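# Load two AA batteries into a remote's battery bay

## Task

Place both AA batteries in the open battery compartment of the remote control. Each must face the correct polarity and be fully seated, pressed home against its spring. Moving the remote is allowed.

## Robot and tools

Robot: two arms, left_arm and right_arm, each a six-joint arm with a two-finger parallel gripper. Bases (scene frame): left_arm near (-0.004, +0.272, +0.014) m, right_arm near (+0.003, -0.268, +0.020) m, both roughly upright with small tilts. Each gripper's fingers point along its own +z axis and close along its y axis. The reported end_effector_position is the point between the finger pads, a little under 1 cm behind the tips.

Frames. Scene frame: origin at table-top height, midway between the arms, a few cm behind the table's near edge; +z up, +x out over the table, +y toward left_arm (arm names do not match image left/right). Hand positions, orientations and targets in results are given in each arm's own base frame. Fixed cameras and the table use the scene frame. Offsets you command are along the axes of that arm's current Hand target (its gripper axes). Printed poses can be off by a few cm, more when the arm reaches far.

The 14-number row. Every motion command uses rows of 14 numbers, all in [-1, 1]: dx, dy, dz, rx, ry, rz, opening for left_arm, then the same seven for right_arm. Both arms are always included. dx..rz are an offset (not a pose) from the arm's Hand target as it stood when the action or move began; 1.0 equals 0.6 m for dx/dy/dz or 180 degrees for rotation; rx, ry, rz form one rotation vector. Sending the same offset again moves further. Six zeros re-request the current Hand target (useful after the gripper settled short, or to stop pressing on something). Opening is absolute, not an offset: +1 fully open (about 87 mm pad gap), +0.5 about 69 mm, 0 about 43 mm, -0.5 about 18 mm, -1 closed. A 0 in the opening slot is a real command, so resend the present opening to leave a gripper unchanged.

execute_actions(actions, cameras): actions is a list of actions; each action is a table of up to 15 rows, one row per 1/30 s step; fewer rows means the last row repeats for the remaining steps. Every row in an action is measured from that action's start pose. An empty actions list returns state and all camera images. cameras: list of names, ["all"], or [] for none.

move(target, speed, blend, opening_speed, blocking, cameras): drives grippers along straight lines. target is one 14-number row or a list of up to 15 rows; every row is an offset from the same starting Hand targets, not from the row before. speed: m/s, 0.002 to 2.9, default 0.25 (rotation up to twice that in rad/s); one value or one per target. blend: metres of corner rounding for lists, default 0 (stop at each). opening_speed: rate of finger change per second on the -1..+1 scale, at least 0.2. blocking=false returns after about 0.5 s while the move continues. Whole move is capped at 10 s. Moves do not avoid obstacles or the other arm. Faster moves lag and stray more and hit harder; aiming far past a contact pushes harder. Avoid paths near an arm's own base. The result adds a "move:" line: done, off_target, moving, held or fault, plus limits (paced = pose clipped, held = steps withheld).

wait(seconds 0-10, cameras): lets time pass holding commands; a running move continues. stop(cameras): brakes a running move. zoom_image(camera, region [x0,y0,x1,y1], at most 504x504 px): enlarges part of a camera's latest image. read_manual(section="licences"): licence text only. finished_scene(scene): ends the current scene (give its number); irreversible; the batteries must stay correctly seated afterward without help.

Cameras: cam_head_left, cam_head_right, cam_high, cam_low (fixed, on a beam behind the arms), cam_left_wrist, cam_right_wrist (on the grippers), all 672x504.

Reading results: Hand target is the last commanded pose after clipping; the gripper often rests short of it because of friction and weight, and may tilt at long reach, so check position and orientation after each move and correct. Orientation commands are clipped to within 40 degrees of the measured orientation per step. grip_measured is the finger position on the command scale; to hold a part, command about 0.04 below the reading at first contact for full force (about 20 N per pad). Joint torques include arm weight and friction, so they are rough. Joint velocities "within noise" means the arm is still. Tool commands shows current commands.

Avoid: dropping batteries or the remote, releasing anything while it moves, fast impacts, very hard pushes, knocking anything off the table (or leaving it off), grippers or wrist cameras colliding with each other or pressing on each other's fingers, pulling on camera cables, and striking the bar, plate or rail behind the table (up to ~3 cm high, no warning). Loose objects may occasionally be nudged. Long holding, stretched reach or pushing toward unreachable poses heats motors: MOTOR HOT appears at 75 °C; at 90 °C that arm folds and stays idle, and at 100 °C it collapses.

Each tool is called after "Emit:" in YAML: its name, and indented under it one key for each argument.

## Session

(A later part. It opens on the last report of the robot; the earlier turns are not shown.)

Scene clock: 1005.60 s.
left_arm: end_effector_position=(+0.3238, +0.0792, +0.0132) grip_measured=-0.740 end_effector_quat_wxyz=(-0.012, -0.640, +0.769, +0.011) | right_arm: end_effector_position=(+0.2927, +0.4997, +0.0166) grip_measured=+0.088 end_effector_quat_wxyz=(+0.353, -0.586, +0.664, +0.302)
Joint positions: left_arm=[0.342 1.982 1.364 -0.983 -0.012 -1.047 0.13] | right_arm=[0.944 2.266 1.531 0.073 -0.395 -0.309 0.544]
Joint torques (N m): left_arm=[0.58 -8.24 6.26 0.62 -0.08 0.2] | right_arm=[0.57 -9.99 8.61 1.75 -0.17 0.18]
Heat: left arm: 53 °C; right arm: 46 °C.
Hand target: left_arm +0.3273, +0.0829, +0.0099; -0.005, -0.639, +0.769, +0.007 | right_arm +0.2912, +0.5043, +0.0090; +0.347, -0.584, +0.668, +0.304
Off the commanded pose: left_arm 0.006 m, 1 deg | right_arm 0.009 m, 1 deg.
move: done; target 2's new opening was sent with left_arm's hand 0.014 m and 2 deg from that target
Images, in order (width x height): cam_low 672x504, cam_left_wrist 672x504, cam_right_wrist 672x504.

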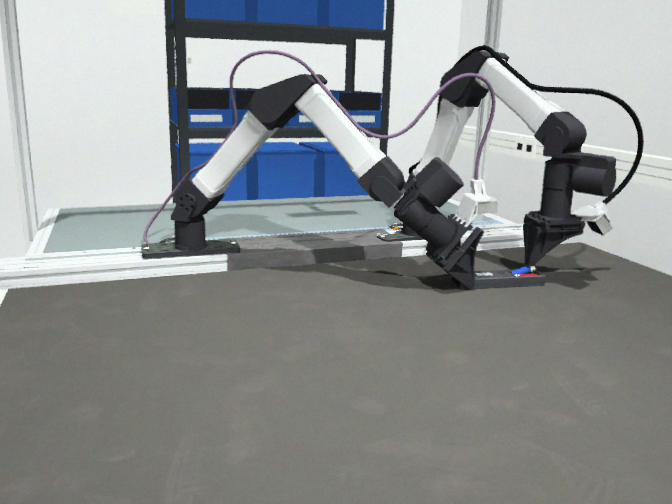

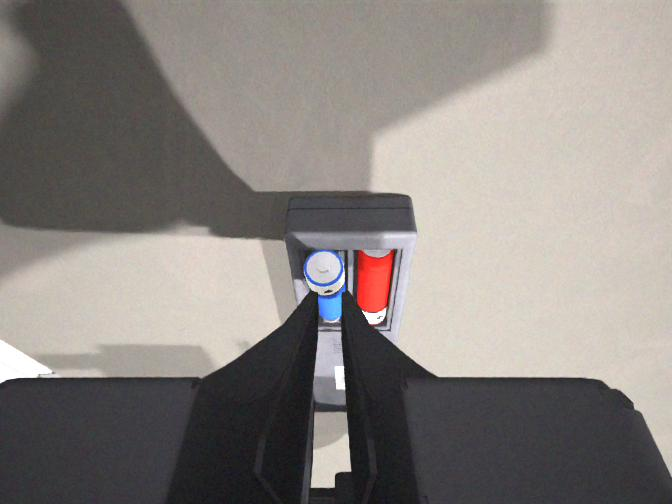

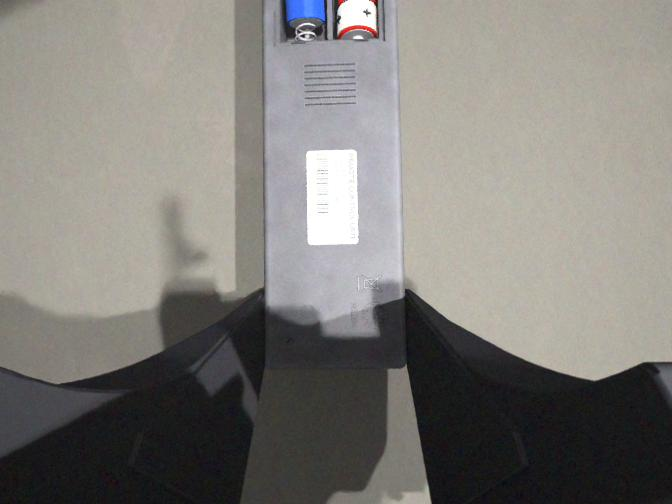

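Emit:
move:
  target:
    - [0,0.004,0.04,0,0,0,-0.74,0,0,0,0,0,0,0]
  speed: 0.05
  cameras: ["cam_left_wrist","cam_low","cam_right_wrist"]

Emit:
zoom_image:
  camera: "cam_left_wrist"
  region: [220, 170, 450, 340]

Emit:
zoom_image:
  camera: "cam_right_wrist"
  region: [220, 0, 460, 120]

Emit:
zoom_image:
  camera: "cam_low"
  region: [440, 210, 570, 300]

Scene clock: 1012.33 s.
left_arm: end_effector_position=(+0.3212, +0.0762, +0.0075) grip_measured=-0.738 end_effector_quat_wxyz=(-0.018, -0.639, +0.769, -0.001) | right_arm: end_effector_position=(+0.2927, +0.4997, +0.0166) grip_measured=+0.088 end_effector_quat_wxyz=(+0.353, -0.586, +0.664, +0.302)
Joint positions: left_arm=[0.349 1.982 1.336 -0.957 0.013 -1.037 0.131] | right_arm=[0.944 2.266 1.531 0.073 -0.395 -0.309 0.544]
Joint torques (N m): left_arm=[0.32 -5.74 2.95 1.23 -0.3 0.12] | right_arm=[0.58 -10 8.61 1.74 -0.17 0.18]
Heat: left arm: 51 °C; right arm: 46 °C.
Hand target: left_arm +0.3244, +0.0834, -0.0142; -0.005, -0.639, +0.769, +0.007 | right_arm +0.2912, +0.5043, +0.0090; +0.347, -0.584, +0.668, +0.304
Off the commanded pose: left_arm 0.023 m, 2 deg | right_arm 0.009 m, 1 deg.
move: off_target (left_arm)
Images, in order (width x height): cam_low 672x504, cam_left_wrist 672x504, cam_right_wrist 672x504.

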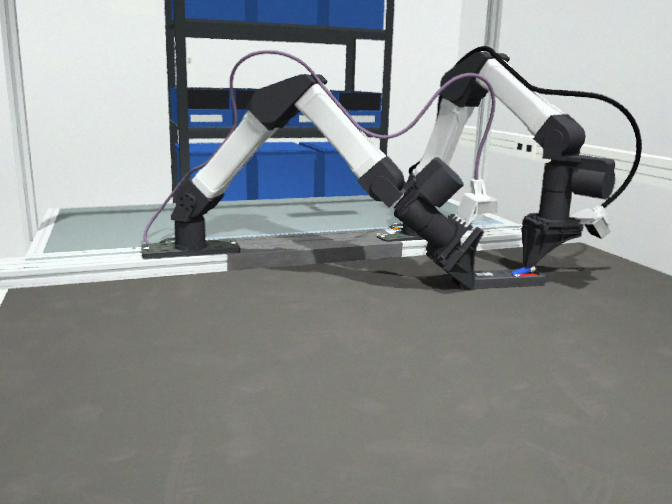

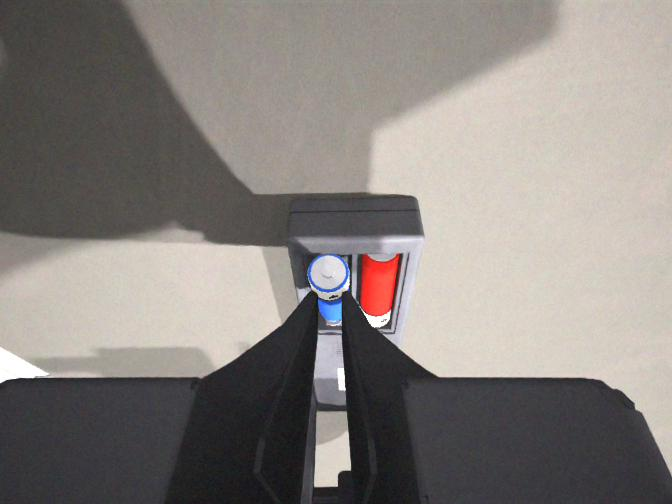

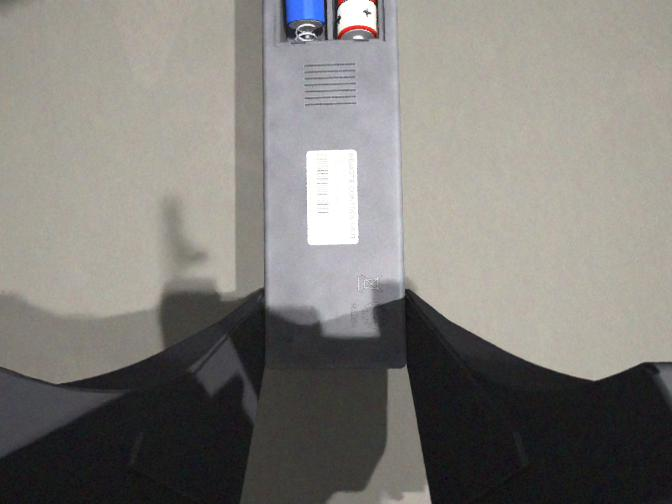

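Scaled by 2.191 from the camera's 672x504 image, which has a finer 960x720 frame.

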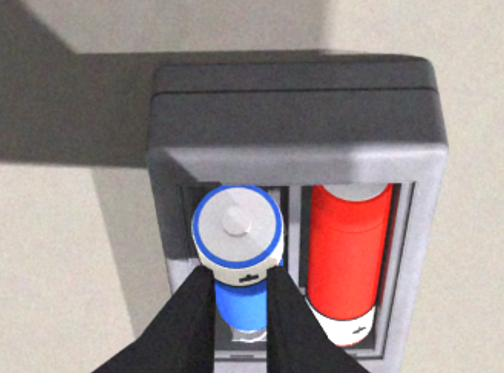

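Scaled by 2.100 from the camera's 672x504 image, which has a finer 960x720 frame.

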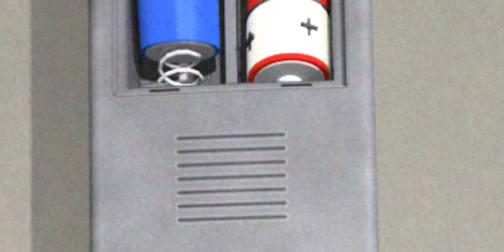

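Scaled by 3.877 from the camera's 672x504 image, which has a finer 960x720 frame.

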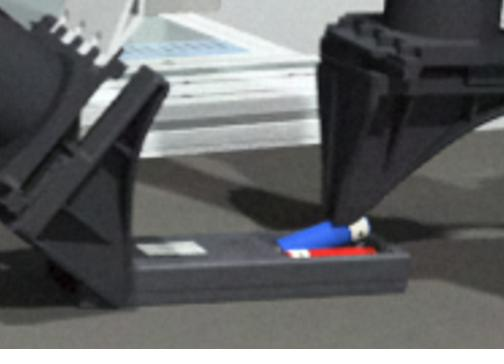

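Emit:
move:
  target:
    - [0.015,0.002,0.04,0,0,0,-0.74,0,0,0,0,0,0,0]
  speed: 0.05
  cameras: ["cam_left_wrist","cam_low","cam_right_wrist"]

Emit:
zoom_image:
  camera: "cam_left_wrist"
  region: [220, 170, 450, 340]

Emit:
zoom_image:
  camera: "cam_low"
  region: [440, 210, 570, 300]

Scene clock: 1017.23 s.
left_arm: end_effector_position=(+0.3201, +0.0692, +0.0044) grip_measured=-0.736 end_effector_quat_wxyz=(-0.011, -0.639, +0.769, -0.022) | right_arm: end_effector_position=(+0.2927, +0.4997, +0.0166) grip_measured=+0.088 end_effector_quat_wxyz=(+0.353, -0.586, +0.664, +0.302)
Joint positions: left_arm=[0.349 1.954 1.277 -0.901 0.049 -1.037 0.132] | right_arm=[0.944 2.266 1.531 0.073 -0.395 -0.309 0.544]
Joint torques (N m): left_arm=[-1.26 -2.22 1.02 1.63 -0.59 -0.04] | right_arm=[0.58 -10 8.59 1.75 -0.17 0.18]
Heat: left arm: 51 °C; right arm: 46 °C.
Hand target: left_arm +0.3213, +0.0749, -0.0382; -0.005, -0.639, +0.769, +0.007 | right_arm +0.2912, +0.5043, +0.0090; +0.347, -0.584, +0.668, +0.304
Off the commanded pose: left_arm 0.043 m, 3 deg | right_arm 0.009 m, 1 deg.
move: off_target (left_arm)
Images, in order (width x height): cam_low 672x504, cam_left_wrist 672x504, cam_right_wrist 672x504.

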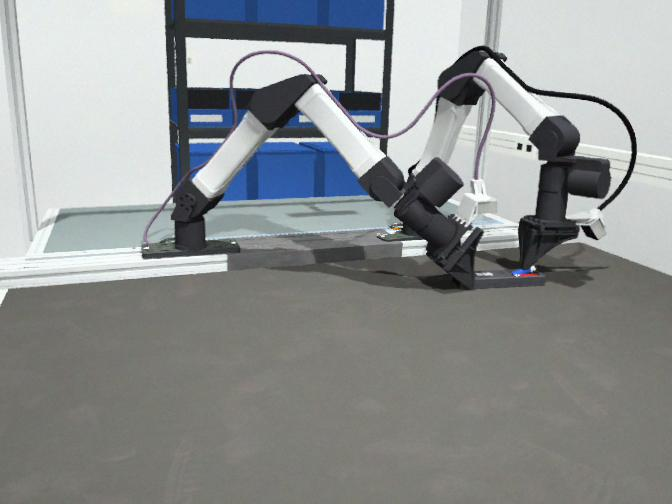

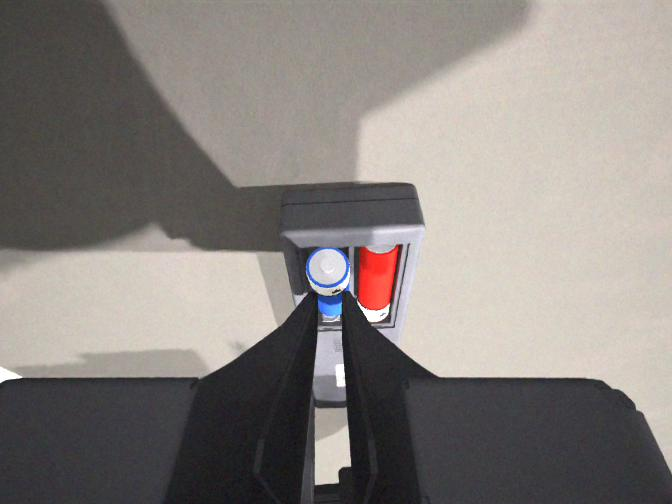

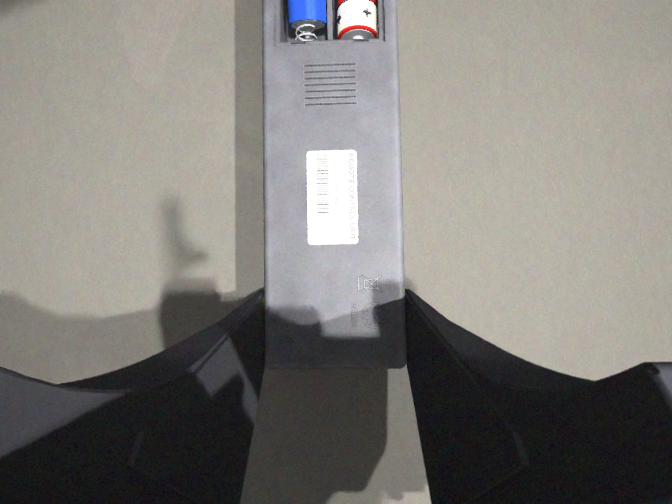

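Scaled by 2.191 from the camera's 672x504 image, which has a finer 960x720 frame.

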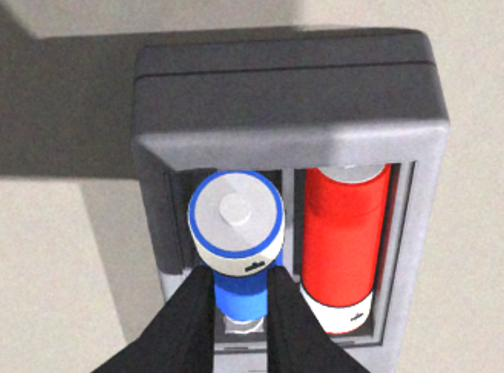

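Scaled by 3.877 from the camera's 672x504 image, which has a finer 960x720 frame.

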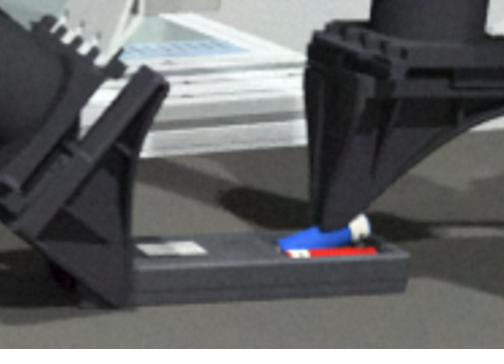

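Emit:
zoom_image:
  camera: "cam_right_wrist"
  region: [270, 0, 400, 60]

Emit:
zoom_image:
  camera: "cam_low"
  region: [500, 250, 560, 295]

Scaled by 3.877 from the camera's 672x504 image, which has a finer 960x720 frame.

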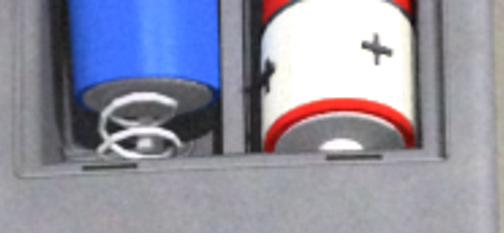

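Scaled by 8.400 from the camera's 672x504 image, which has a finer 960x720 frame.

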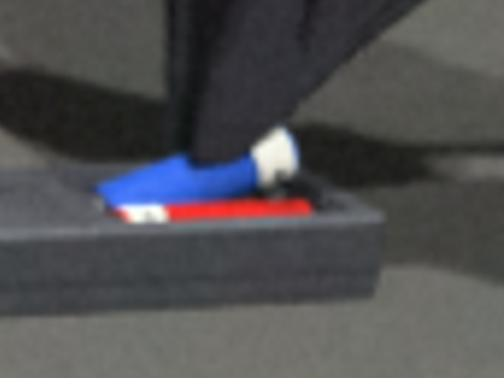

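Emit:
move:
  target:
    - [0.0,0.0,-0.07,0,0,0,-0.74,0,0,0,0,0,0,0]
    - [-0.0147,-0.0044,-0.115,0,0,0,-0.9,0,0,0,0,0,0,0]
    - [-0.0147,-0.0044,-0.075,0,0,0,-0.9,0,0,0,0,0,0,0]
    - [-0.0147,-0.001,-0.03,0,0,0,-0.9,0,0,0,0,0,0,0]
  speed: 0.07
  cameras: ["cam_left_wrist","cam_low","cam_right_wrist"]

Emit:
zoom_image:
  camera: "cam_left_wrist"
  region: [220, 170, 450, 340]

Emit:
zoom_image:
  camera: "cam_right_wrist"
  region: [270, 0, 400, 60]

Emit:
zoom_image:
  camera: "cam_low"
  region: [500, 250, 560, 295]

Scene clock: 1044.17 s.
left_arm: end_effector_position=(+0.3195, +0.0649, +0.0060) grip_measured=-0.899 end_effector_quat_wxyz=(-0.031, -0.636, +0.770, -0.017) | right_arm: end_effector_position=(+0.2927, +0.4997, +0.0166) grip_measured=+0.088 end_effector_quat_wxyz=(+0.353, -0.586, +0.664, +0.302)
Joint positions: left_arm=[0.34 1.982 1.319 -0.955 0.054 -1.04 0.05] | right_arm=[0.944 2.266 1.531 0.073 -0.395 -0.309 0.544]
Joint torques (N m): left_arm=[1.11 -5.37 3.18 1.35 -0.62 0.16] | right_arm=[0.58 -10 8.61 1.74 -0.17 0.18]
Heat: left arm: 47 °C; right arm: 47 °C.
Hand target: left_arm +0.3238, +0.0833, -0.0201; -0.005, -0.639, +0.769, +0.007 | right_arm +0.2912, +0.5043, +0.0090; +0.347, -0.584, +0.668, +0.304
Off the commanded pose: left_arm 0.032 m, 4 deg | right_arm 0.009 m, 1 deg.
move: off_target (left_arm); target 2's new opening was sent with left_arm's hand 0.012 m and 1 deg from that target
Images, in order (width x height): cam_low 672x504, cam_left_wrist 672x504, cam_right_wrist 672x504.

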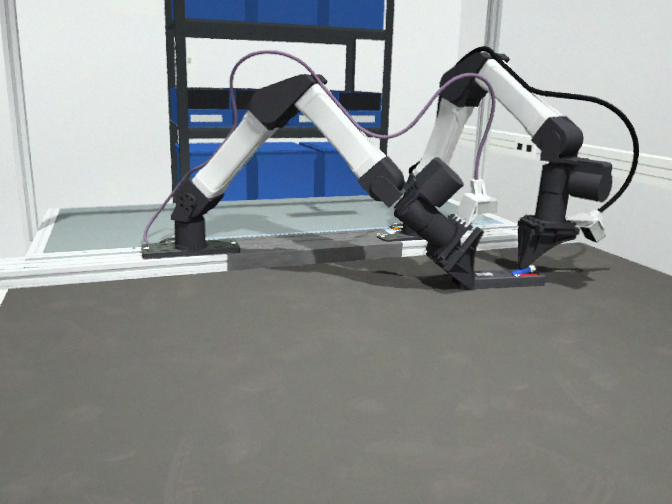

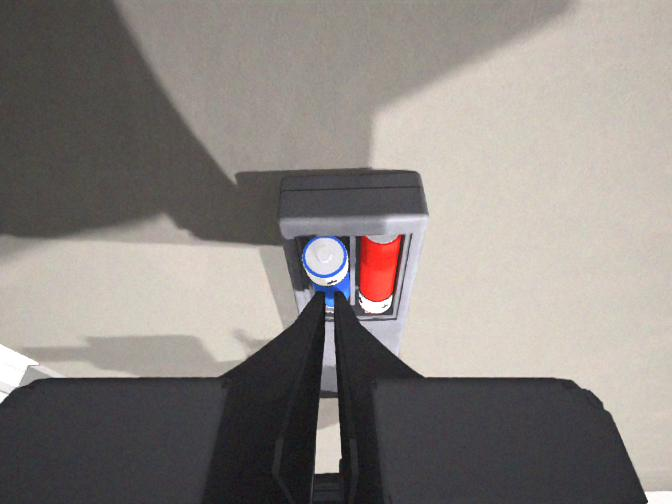

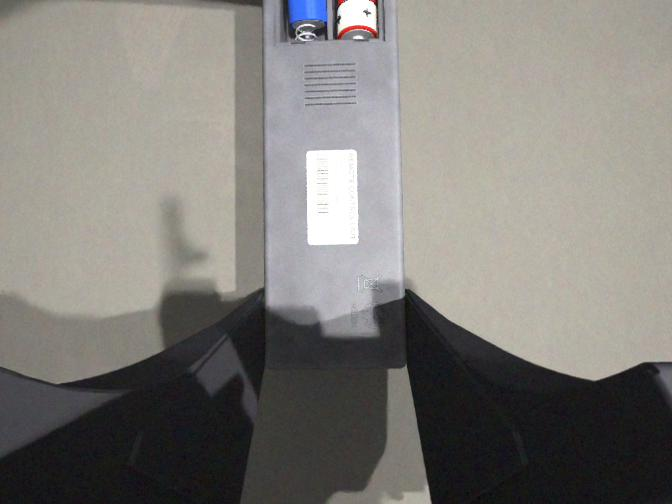

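Scaled by 2.191 from the camera's 672x504 image, which has a finer 960x720 frame.

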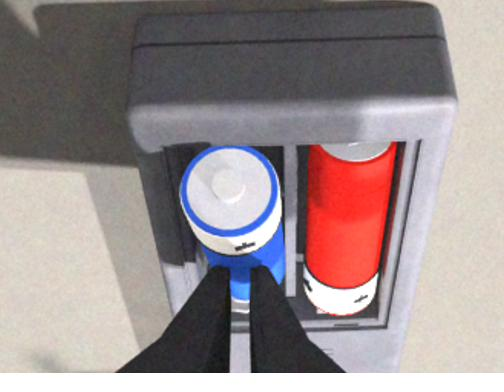

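Scaled by 3.877 from the camera's 672x504 image, which has a finer 960x720 frame.

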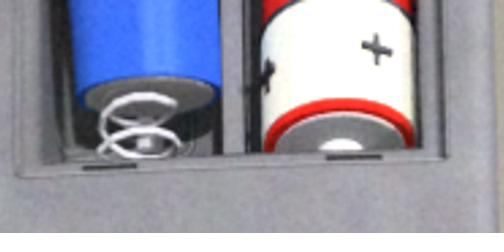

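Scaled by 8.400 from the camera's 672x504 image, which has a finer 960x720 frame.

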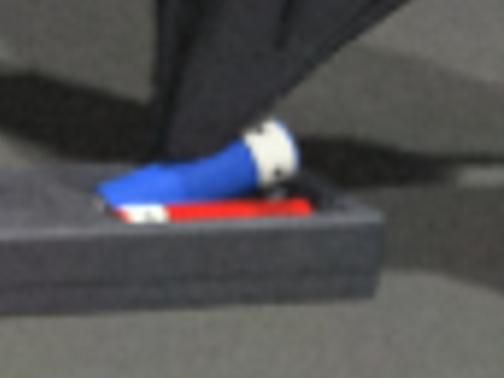

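Emit:
move:
  target:
    - [0.0,0.0,-0.06,0,0,0,-0.9,0,0,0,0,0,0,0]
    - [-0.006,-0.004,-0.09,0,-0.08,0,-0.84,0,0,0,0,0,0,0]
    - [-0.006,-0.004,-0.055,0,-0.08,0,-0.84,0,0,0,0,0,0,0]
  speed: 0.08
  cameras: ["cam_left_wrist","cam_low","cam_right_wrist"]

Emit:
zoom_image:
  camera: "cam_left_wrist"
  region: [220, 170, 450, 340]

Emit:
zoom_image:
  camera: "cam_low"
  region: [490, 235, 560, 295]

Scene clock: 1063.57 s.
left_arm: end_effector_position=(+0.3223, +0.0826, +0.0126) grip_measured=-0.840 end_effector_quat_wxyz=(+0.072, -0.630, +0.769, +0.086) | right_arm: end_effector_position=(+0.2927, +0.4997, +0.0166) grip_measured=+0.088 end_effector_quat_wxyz=(+0.353, -0.586, +0.664, +0.302)
Joint positions: left_arm=[0.247 1.893 1.257 -0.877 -0.217 -1.119 0.08] | right_arm=[0.944 2.266 1.531 0.073 -0.395 -0.309 0.544]
Joint torques (N m): left_arm=[-0.13 -9.2 5.45 0.87 -0.4 -0.01] | right_arm=[0.58 -10 8.59 1.74 -0.17 0.18]
Heat: left arm: 47 °C; right arm: 47 °C.
Hand target: left_arm +0.3274, +0.0863, +0.0128; +0.091, -0.633, +0.764, +0.087 | right_arm +0.2912, +0.5043, +0.0090; +0.347, -0.584, +0.668, +0.304
Off the commanded pose: left_arm 0.006 m, 2 deg | right_arm 0.009 m, 1 deg.
move: done; target 2's new opening was sent with left_arm's hand 0.013 m and 4 deg from that target
Images, in order (width x height): cam_low 672x504, cam_left_wrist 672x504, cam_right_wrist 672x504.

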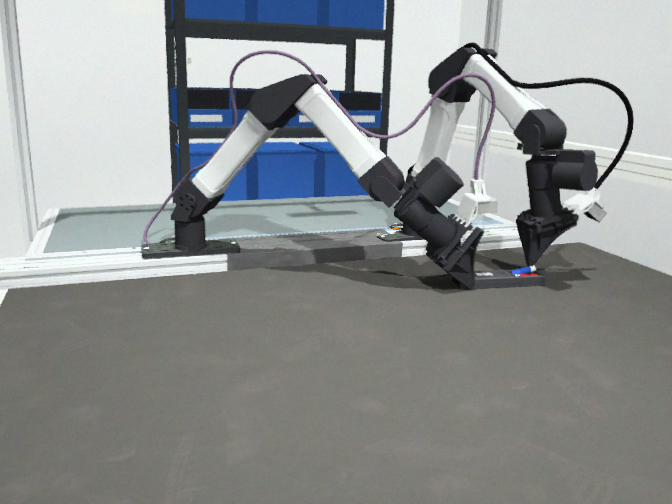

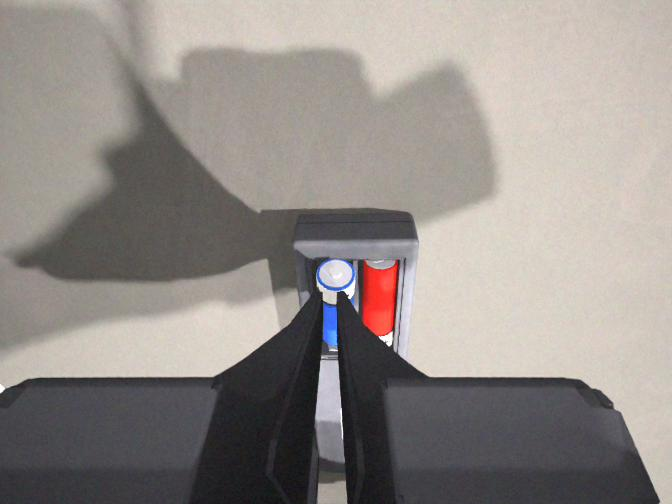

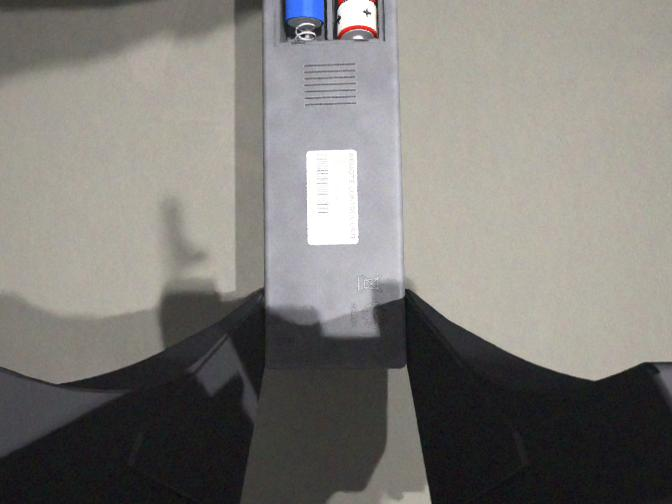

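Scaled by 2.191 from the camera's 672x504 image, which has a finer 960x720 frame.

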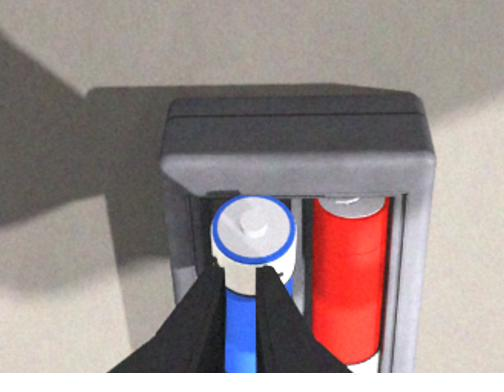

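Scaled by 7.200 from the camera's 672x504 image, which has a finer 960x720 frame.

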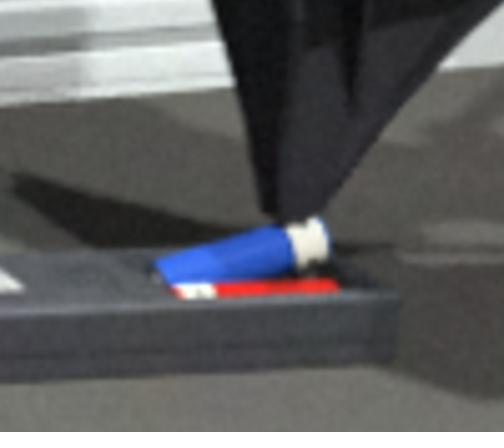

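Emit:
move:
  target:
    - [-0.002,-0.002,0.04,0,0,0,-0.84,0,0,0,0,0,0,0]
  speed: 0.05
  cameras: ["cam_left_wrist","cam_low","cam_right_wrist"]

Emit:
zoom_image:
  camera: "cam_left_wrist"
  region: [220, 170, 450, 340]

Emit:
zoom_image:
  camera: "cam_low"
  region: [490, 235, 560, 295]

Emit:
zoom_image:
  camera: "cam_right_wrist"
  region: [270, 0, 400, 60]

Scene clock: 1069.93 s.
left_arm: end_effector_position=(+0.3261, +0.0818, +0.0104) grip_measured=-0.839 end_effector_quat_wxyz=(+0.078, -0.629, +0.770, +0.078) | right_arm: end_effector_position=(+0.2927, +0.4997, +0.0166) grip_measured=+0.088 end_effector_quat_wxyz=(+0.353, -0.586, +0.664, +0.302)
Joint positions: left_arm=[0.247 1.891 1.245 -0.848 -0.207 -1.115 0.08] | right_arm=[0.944 2.266 1.531 0.073 -0.395 -0.309 0.544]
Joint torques (N m): left_arm=[1.13 -5.3 3.26 1.38 -0.47 0.14] | right_arm=[0.57 -10 8.61 1.74 -0.17 0.18]
Heat: left arm: 47 °C; right arm: 47 °C.
Hand target: left_arm +0.3295, +0.0932, -0.0101; +0.092, -0.633, +0.764, +0.087 | right_arm +0.2912, +0.5043, +0.0090; +0.347, -0.584, +0.668, +0.304
Off the commanded pose: left_arm 0.024 m, 2 deg | right_arm 0.009 m, 1 deg.
move: off_target (left_arm)
Images, in order (width x height): cam_low 672x504, cam_left_wrist 672x504, cam_right_wrist 672x504.

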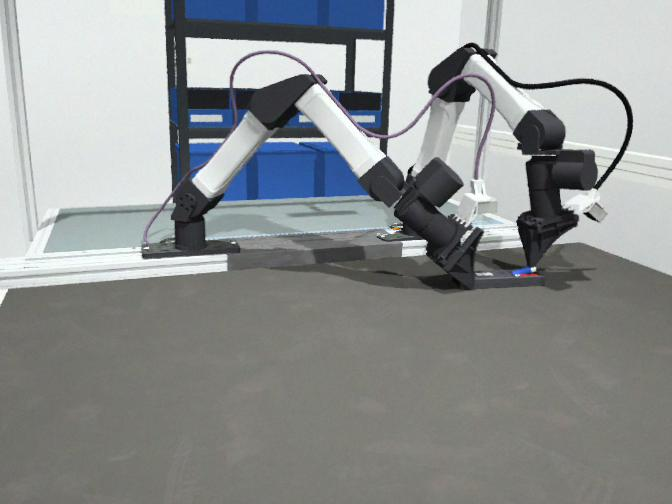

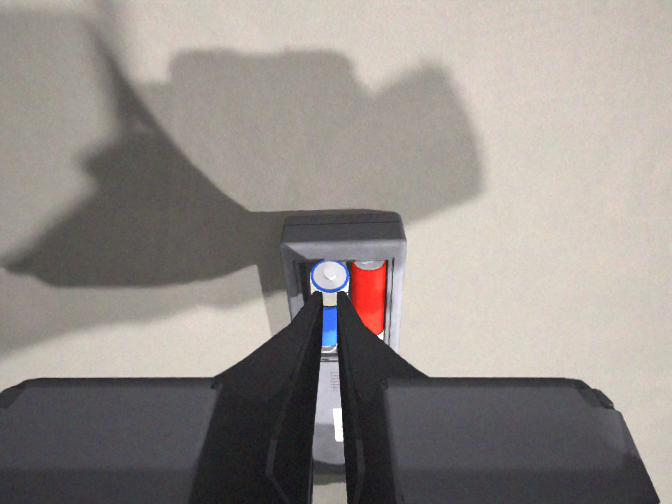

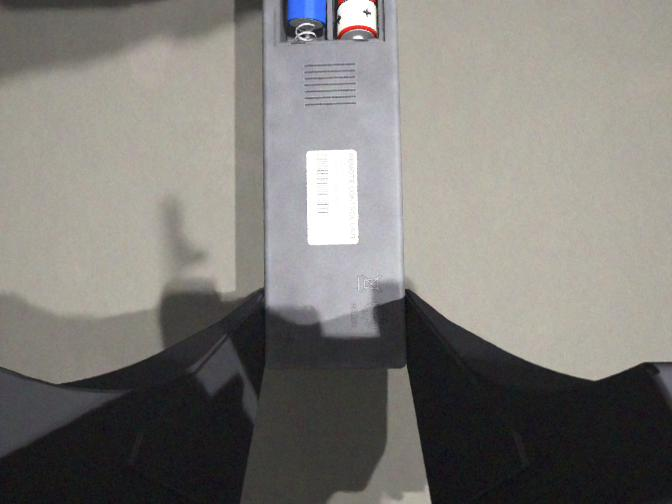

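Scaled by 2.191 from the camera's 672x504 image, which has a finer 960x720 frame.

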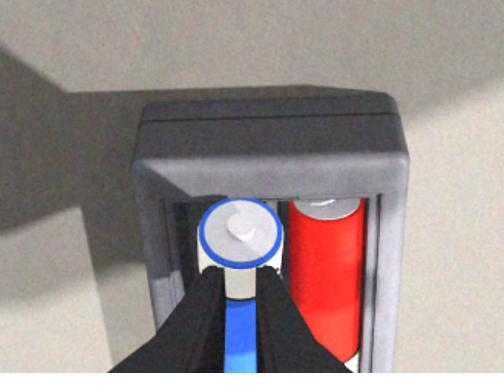

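Scaled by 7.200 from the camera's 672x504 image, which has a finer 960x720 frame.

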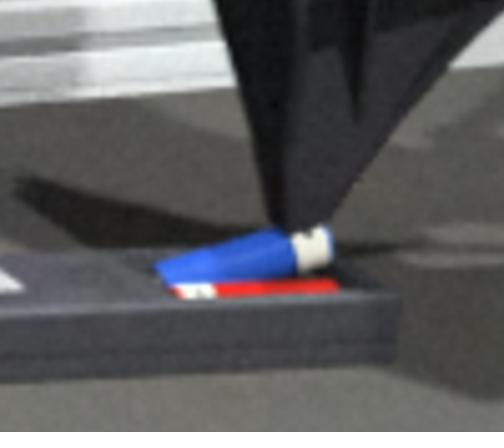

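Scaled by 3.877 from the camera's 672x504 image, which has a finer 960x720 frame.

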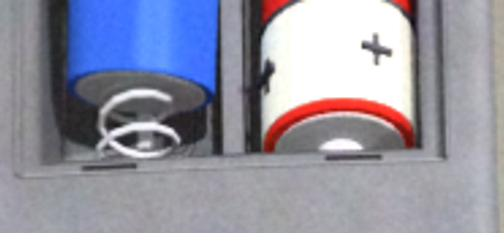

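Emit:
move:
  target:
    - [0,0.009,0.0,0,0,0,-0.84,0,0,0,0,0,0,0]
    - [0,0.009,0.035,0,0,0,-0.84,0,0,0,0,0,0,0]
  speed: 0.05
  cameras: ["cam_left_wrist","cam_low","cam_right_wrist"]

Emit:
zoom_image:
  camera: "cam_left_wrist"
  region: [220, 170, 450, 340]

Emit:
zoom_image:
  camera: "cam_low"
  region: [490, 235, 560, 295]

Emit:
zoom_image:
  camera: "cam_right_wrist"
  region: [270, 0, 400, 60]

Scene clock: 1078.77 s.
left_arm: end_effector_position=(+0.3251, +0.0820, +0.0096) grip_measured=-0.839 end_effector_quat_wxyz=(+0.088, -0.626, +0.772, +0.062) | right_arm: end_effector_position=(+0.2927, +0.4997, +0.0166) grip_measured=+0.088 end_effector_quat_wxyz=(+0.353, -0.586, +0.664, +0.302)
Joint positions: left_arm=[0.259 1.863 1.202 -0.799 -0.185 -1.093 0.08] | right_arm=[0.944 2.266 1.531 0.073 -0.395 -0.309 0.544]
Joint torques (N m): left_arm=[1.73 -1.18 1.48 1.82 -0.6 0.09] | right_arm=[0.57 -10 8.59 1.74 -0.17 0.18]
Heat: left arm: 46 °C; right arm: 47 °C.
Hand target: left_arm +0.3248, +0.0994, -0.0304; +0.091, -0.633, +0.764, +0.087 | right_arm +0.2912, +0.5043, +0.0090; +0.347, -0.584, +0.668, +0.304
Off the commanded pose: left_arm 0.044 m, 3 deg | right_arm 0.009 m, 1 deg.
move: off_target (left_arm)
Images, in order (width x height): cam_low 672x504, cam_left_wrist 672x504, cam_right_wrist 672x504.

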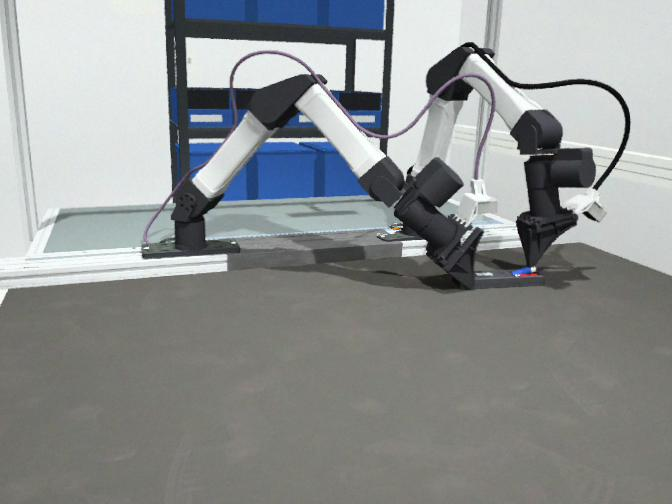

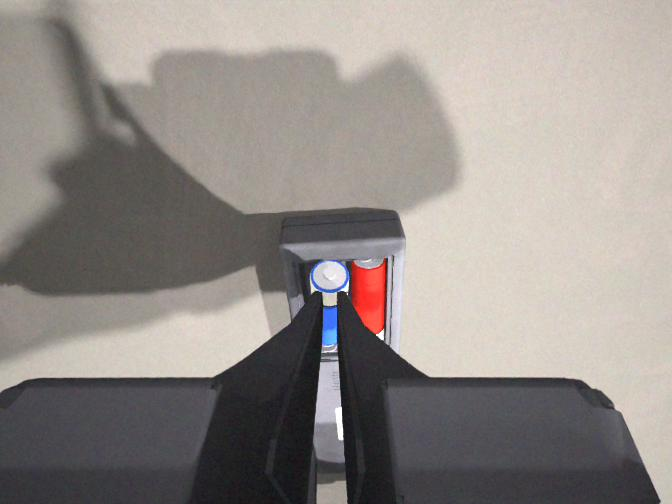

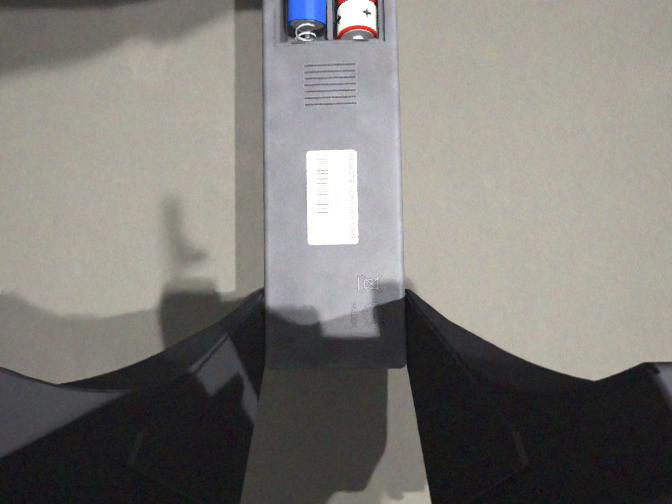

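Scaled by 2.191 from the camera's 672x504 image, which has a finer 960x720 frame.

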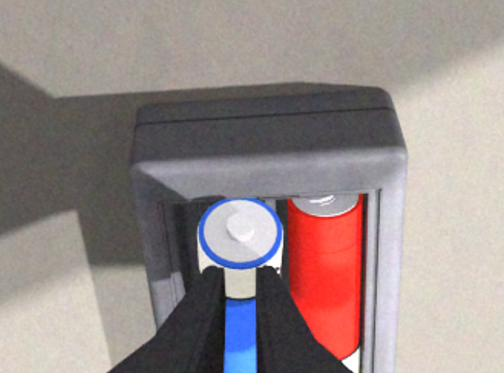

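Scaled by 7.200 from the camera's 672x504 image, which has a finer 960x720 frame.

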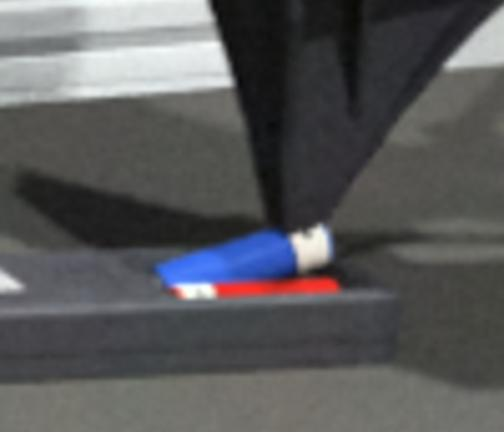

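Scaled by 3.877 from the camera's 672x504 image, which has a finer 960x720 frame.

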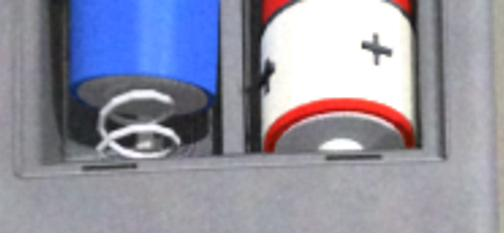

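Emit:
move:
  target:
    - [0.036,-0.004,0.0,0,0,0,-0.84,0,0,0,0,0,0,0]
  speed: 0.06
  cameras: ["cam_left_wrist","cam_low","cam_right_wrist"]

Emit:
zoom_image:
  camera: "cam_left_wrist"
  region: [220, 170, 450, 340]

Emit:
zoom_image:
  camera: "cam_low"
  region: [490, 235, 560, 295]

Emit:
zoom_image:
  camera: "cam_right_wrist"
  region: [270, 0, 400, 60]

Scene clock: 1104.30 s.
left_arm: end_effector_position=(+0.3242, +0.0802, +0.0072) grip_measured=-0.838 end_effector_quat_wxyz=(+0.105, -0.626, +0.769, +0.077) | right_arm: end_effector_position=(+0.2927, +0.4997, +0.0166) grip_measured=+0.088 end_effector_quat_wxyz=(+0.353, -0.586, +0.664, +0.302)
Joint positions: left_arm=[0.232 1.846 1.169 -0.769 -0.231 -1.121 0.081] | right_arm=[0.944 2.266 1.531 0.073 -0.395 -0.309 0.544]
Joint torques (N m): left_arm=[-0.76 -0.59 0.84 1.73 -0.26 -0.21] | right_arm=[0.58 -10 8.61 1.74 -0.17 0.18]
Heat: left arm: 44 °C; right arm: 47 °C.
Hand target: left_arm +0.3231, +0.0784, -0.0359; +0.091, -0.633, +0.764, +0.087 | right_arm +0.2912, +0.5043, +0.0090; +0.347, -0.584, +0.668, +0.304
Off the commanded pose: left_arm 0.043 m, 2 deg | right_arm 0.009 m, 1 deg.
move: off_target (left_arm)
Images, in order (width x height): cam_low 672x504, cam_left_wrist 672x504, cam_right_wrist 672x504.

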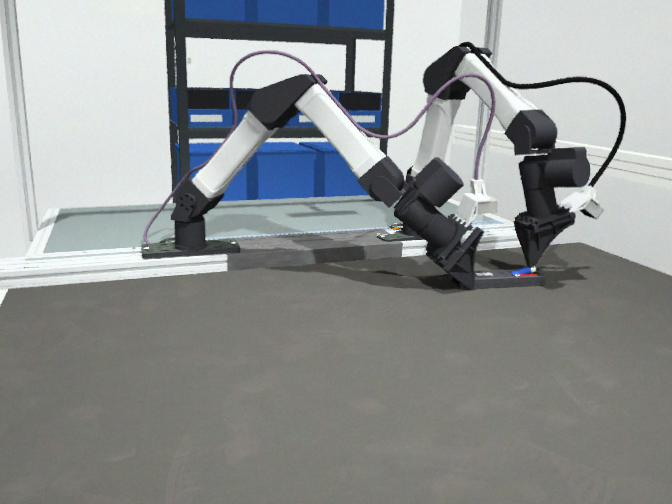

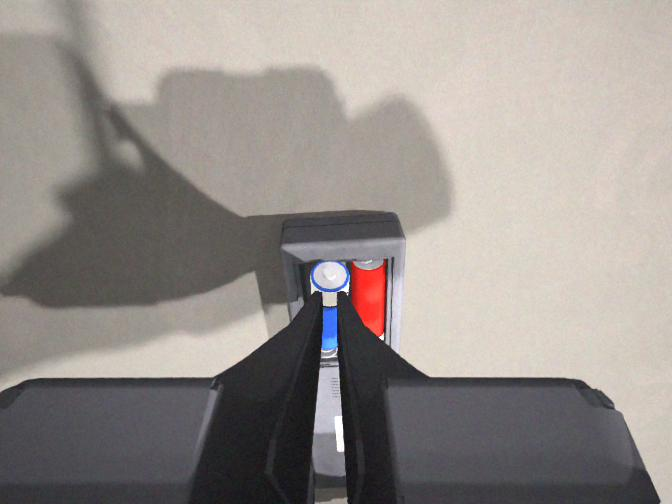

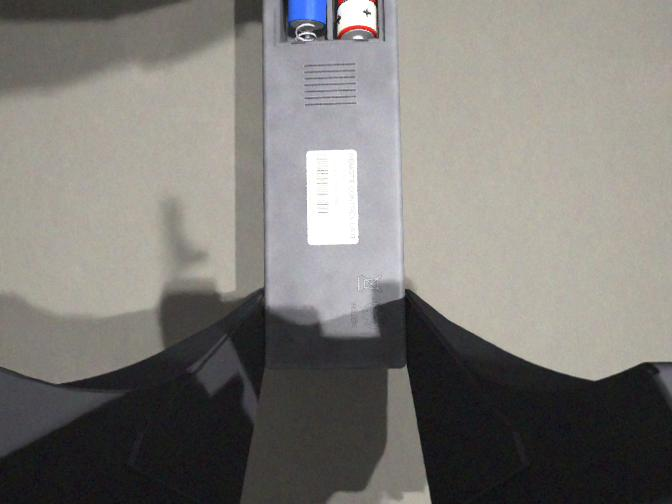

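Scaled by 2.191 from the camera's 672x504 image, which has a finer 960x720 frame.

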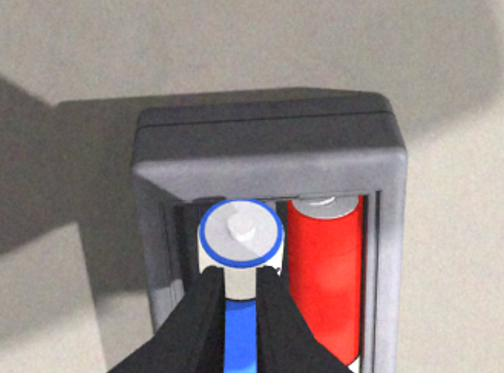

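Scaled by 7.200 from the camera's 672x504 image, which has a finer 960x720 frame.

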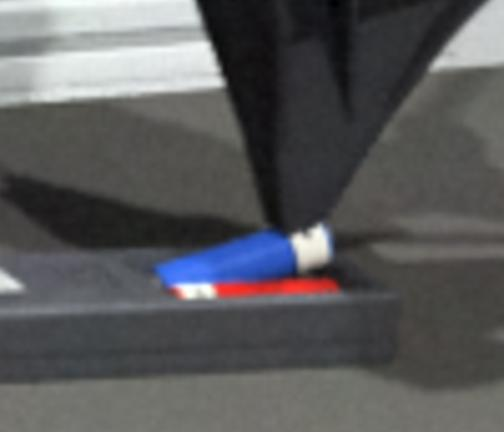

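Scaled by 3.877 from the camera's 672x504 image, which has a finer 960x720 frame.

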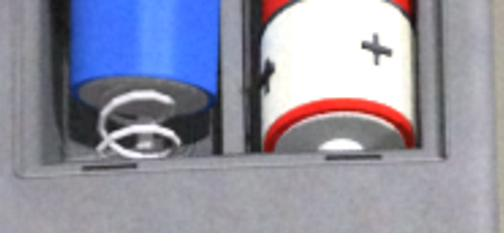

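Emit:
move:
  target:
    - [0.02,-0.001,0.012,0,0,0,-0.84,0,0,0,0,0,0,0]
  speed: 0.05
  cameras: ["cam_left_wrist","cam_low","cam_right_wrist"]

Emit:
zoom_image:
  camera: "cam_left_wrist"
  region: [220, 170, 450, 340]

Emit:
zoom_image:
  camera: "cam_low"
  region: [490, 235, 560, 295]

Emit:
zoom_image:
  camera: "cam_right_wrist"
  region: [270, 0, 400, 60]

Scene clock: 1111.10 s.
left_arm: end_effector_position=(+0.3226, +0.0783, +0.0056) grip_measured=-0.838 end_effector_quat_wxyz=(+0.117, -0.625, +0.767, +0.090) | right_arm: end_effector_position=(+0.2927, +0.4997, +0.0166) grip_measured=+0.088 end_effector_quat_wxyz=(+0.353, -0.586, +0.664, +0.302)
Joint positions: left_arm=[0.209 1.835 1.146 -0.753 -0.267 -1.142 0.081] | right_arm=[0.944 2.266 1.531 0.073 -0.395 -0.309 0.544]
Joint torques (N m): left_arm=[-1.02 0.92 -0.25 1.85 0 -0.31] | right_arm=[0.57 -10 8.59 1.74 -0.17 0.18]
Heat: left arm: 43 °C; right arm: 47 °C.
Hand target: left_arm +0.3219, +0.0686, -0.0458; +0.091, -0.633, +0.764, +0.087 | right_arm +0.2912, +0.5043, +0.0090; +0.347, -0.584, +0.668, +0.304
Off the commanded pose: left_arm 0.052 m, 3 deg | right_arm 0.009 m, 1 deg.
move: off_target (left_arm)
Images, in order (width x height): cam_low 672x504, cam_left_wrist 672x504, cam_right_wrist 672x504.

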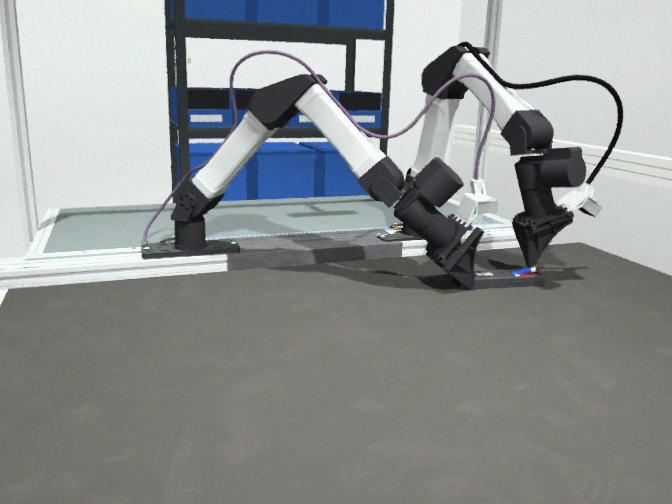

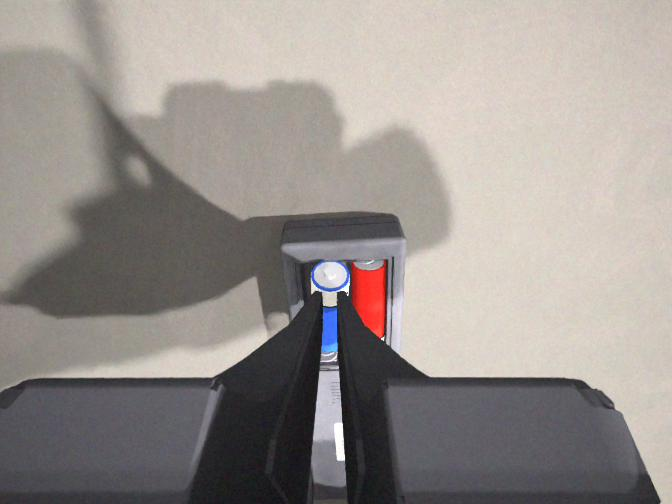

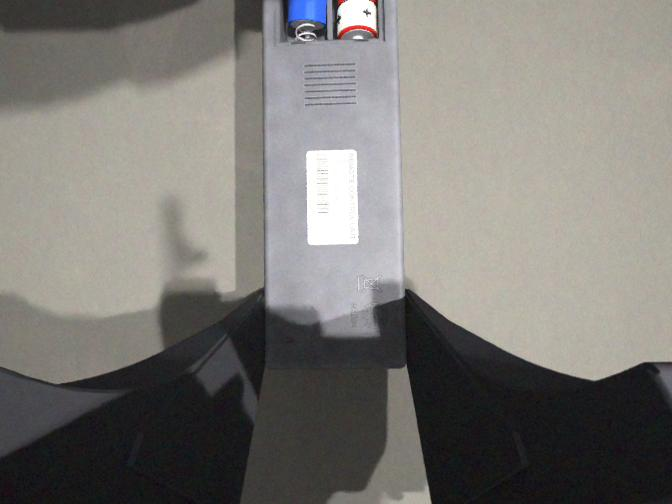

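Scaled by 2.191 from the camera's 672x504 image, which has a finer 960x720 frame.

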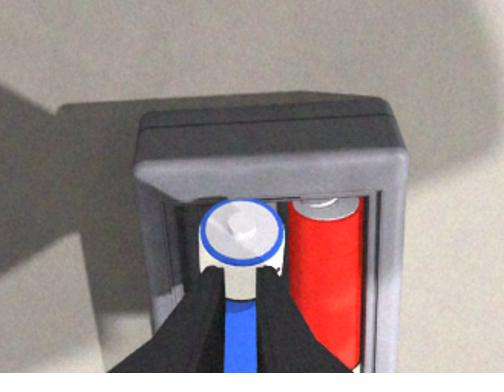

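Scaled by 7.200 from the camera's 672x504 image, which has a finer 960x720 frame.

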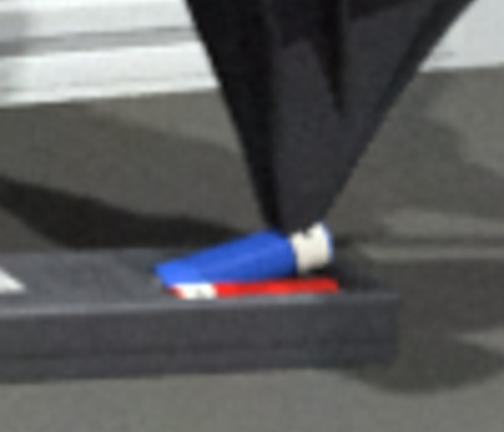

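Scaled by 3.877 from the camera's 672x504 image, which has a finer 960x720 frame.

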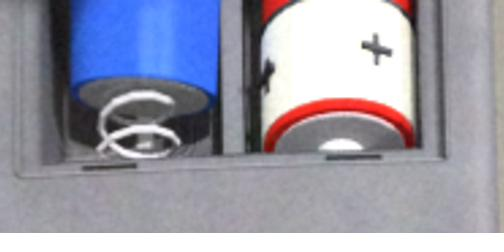

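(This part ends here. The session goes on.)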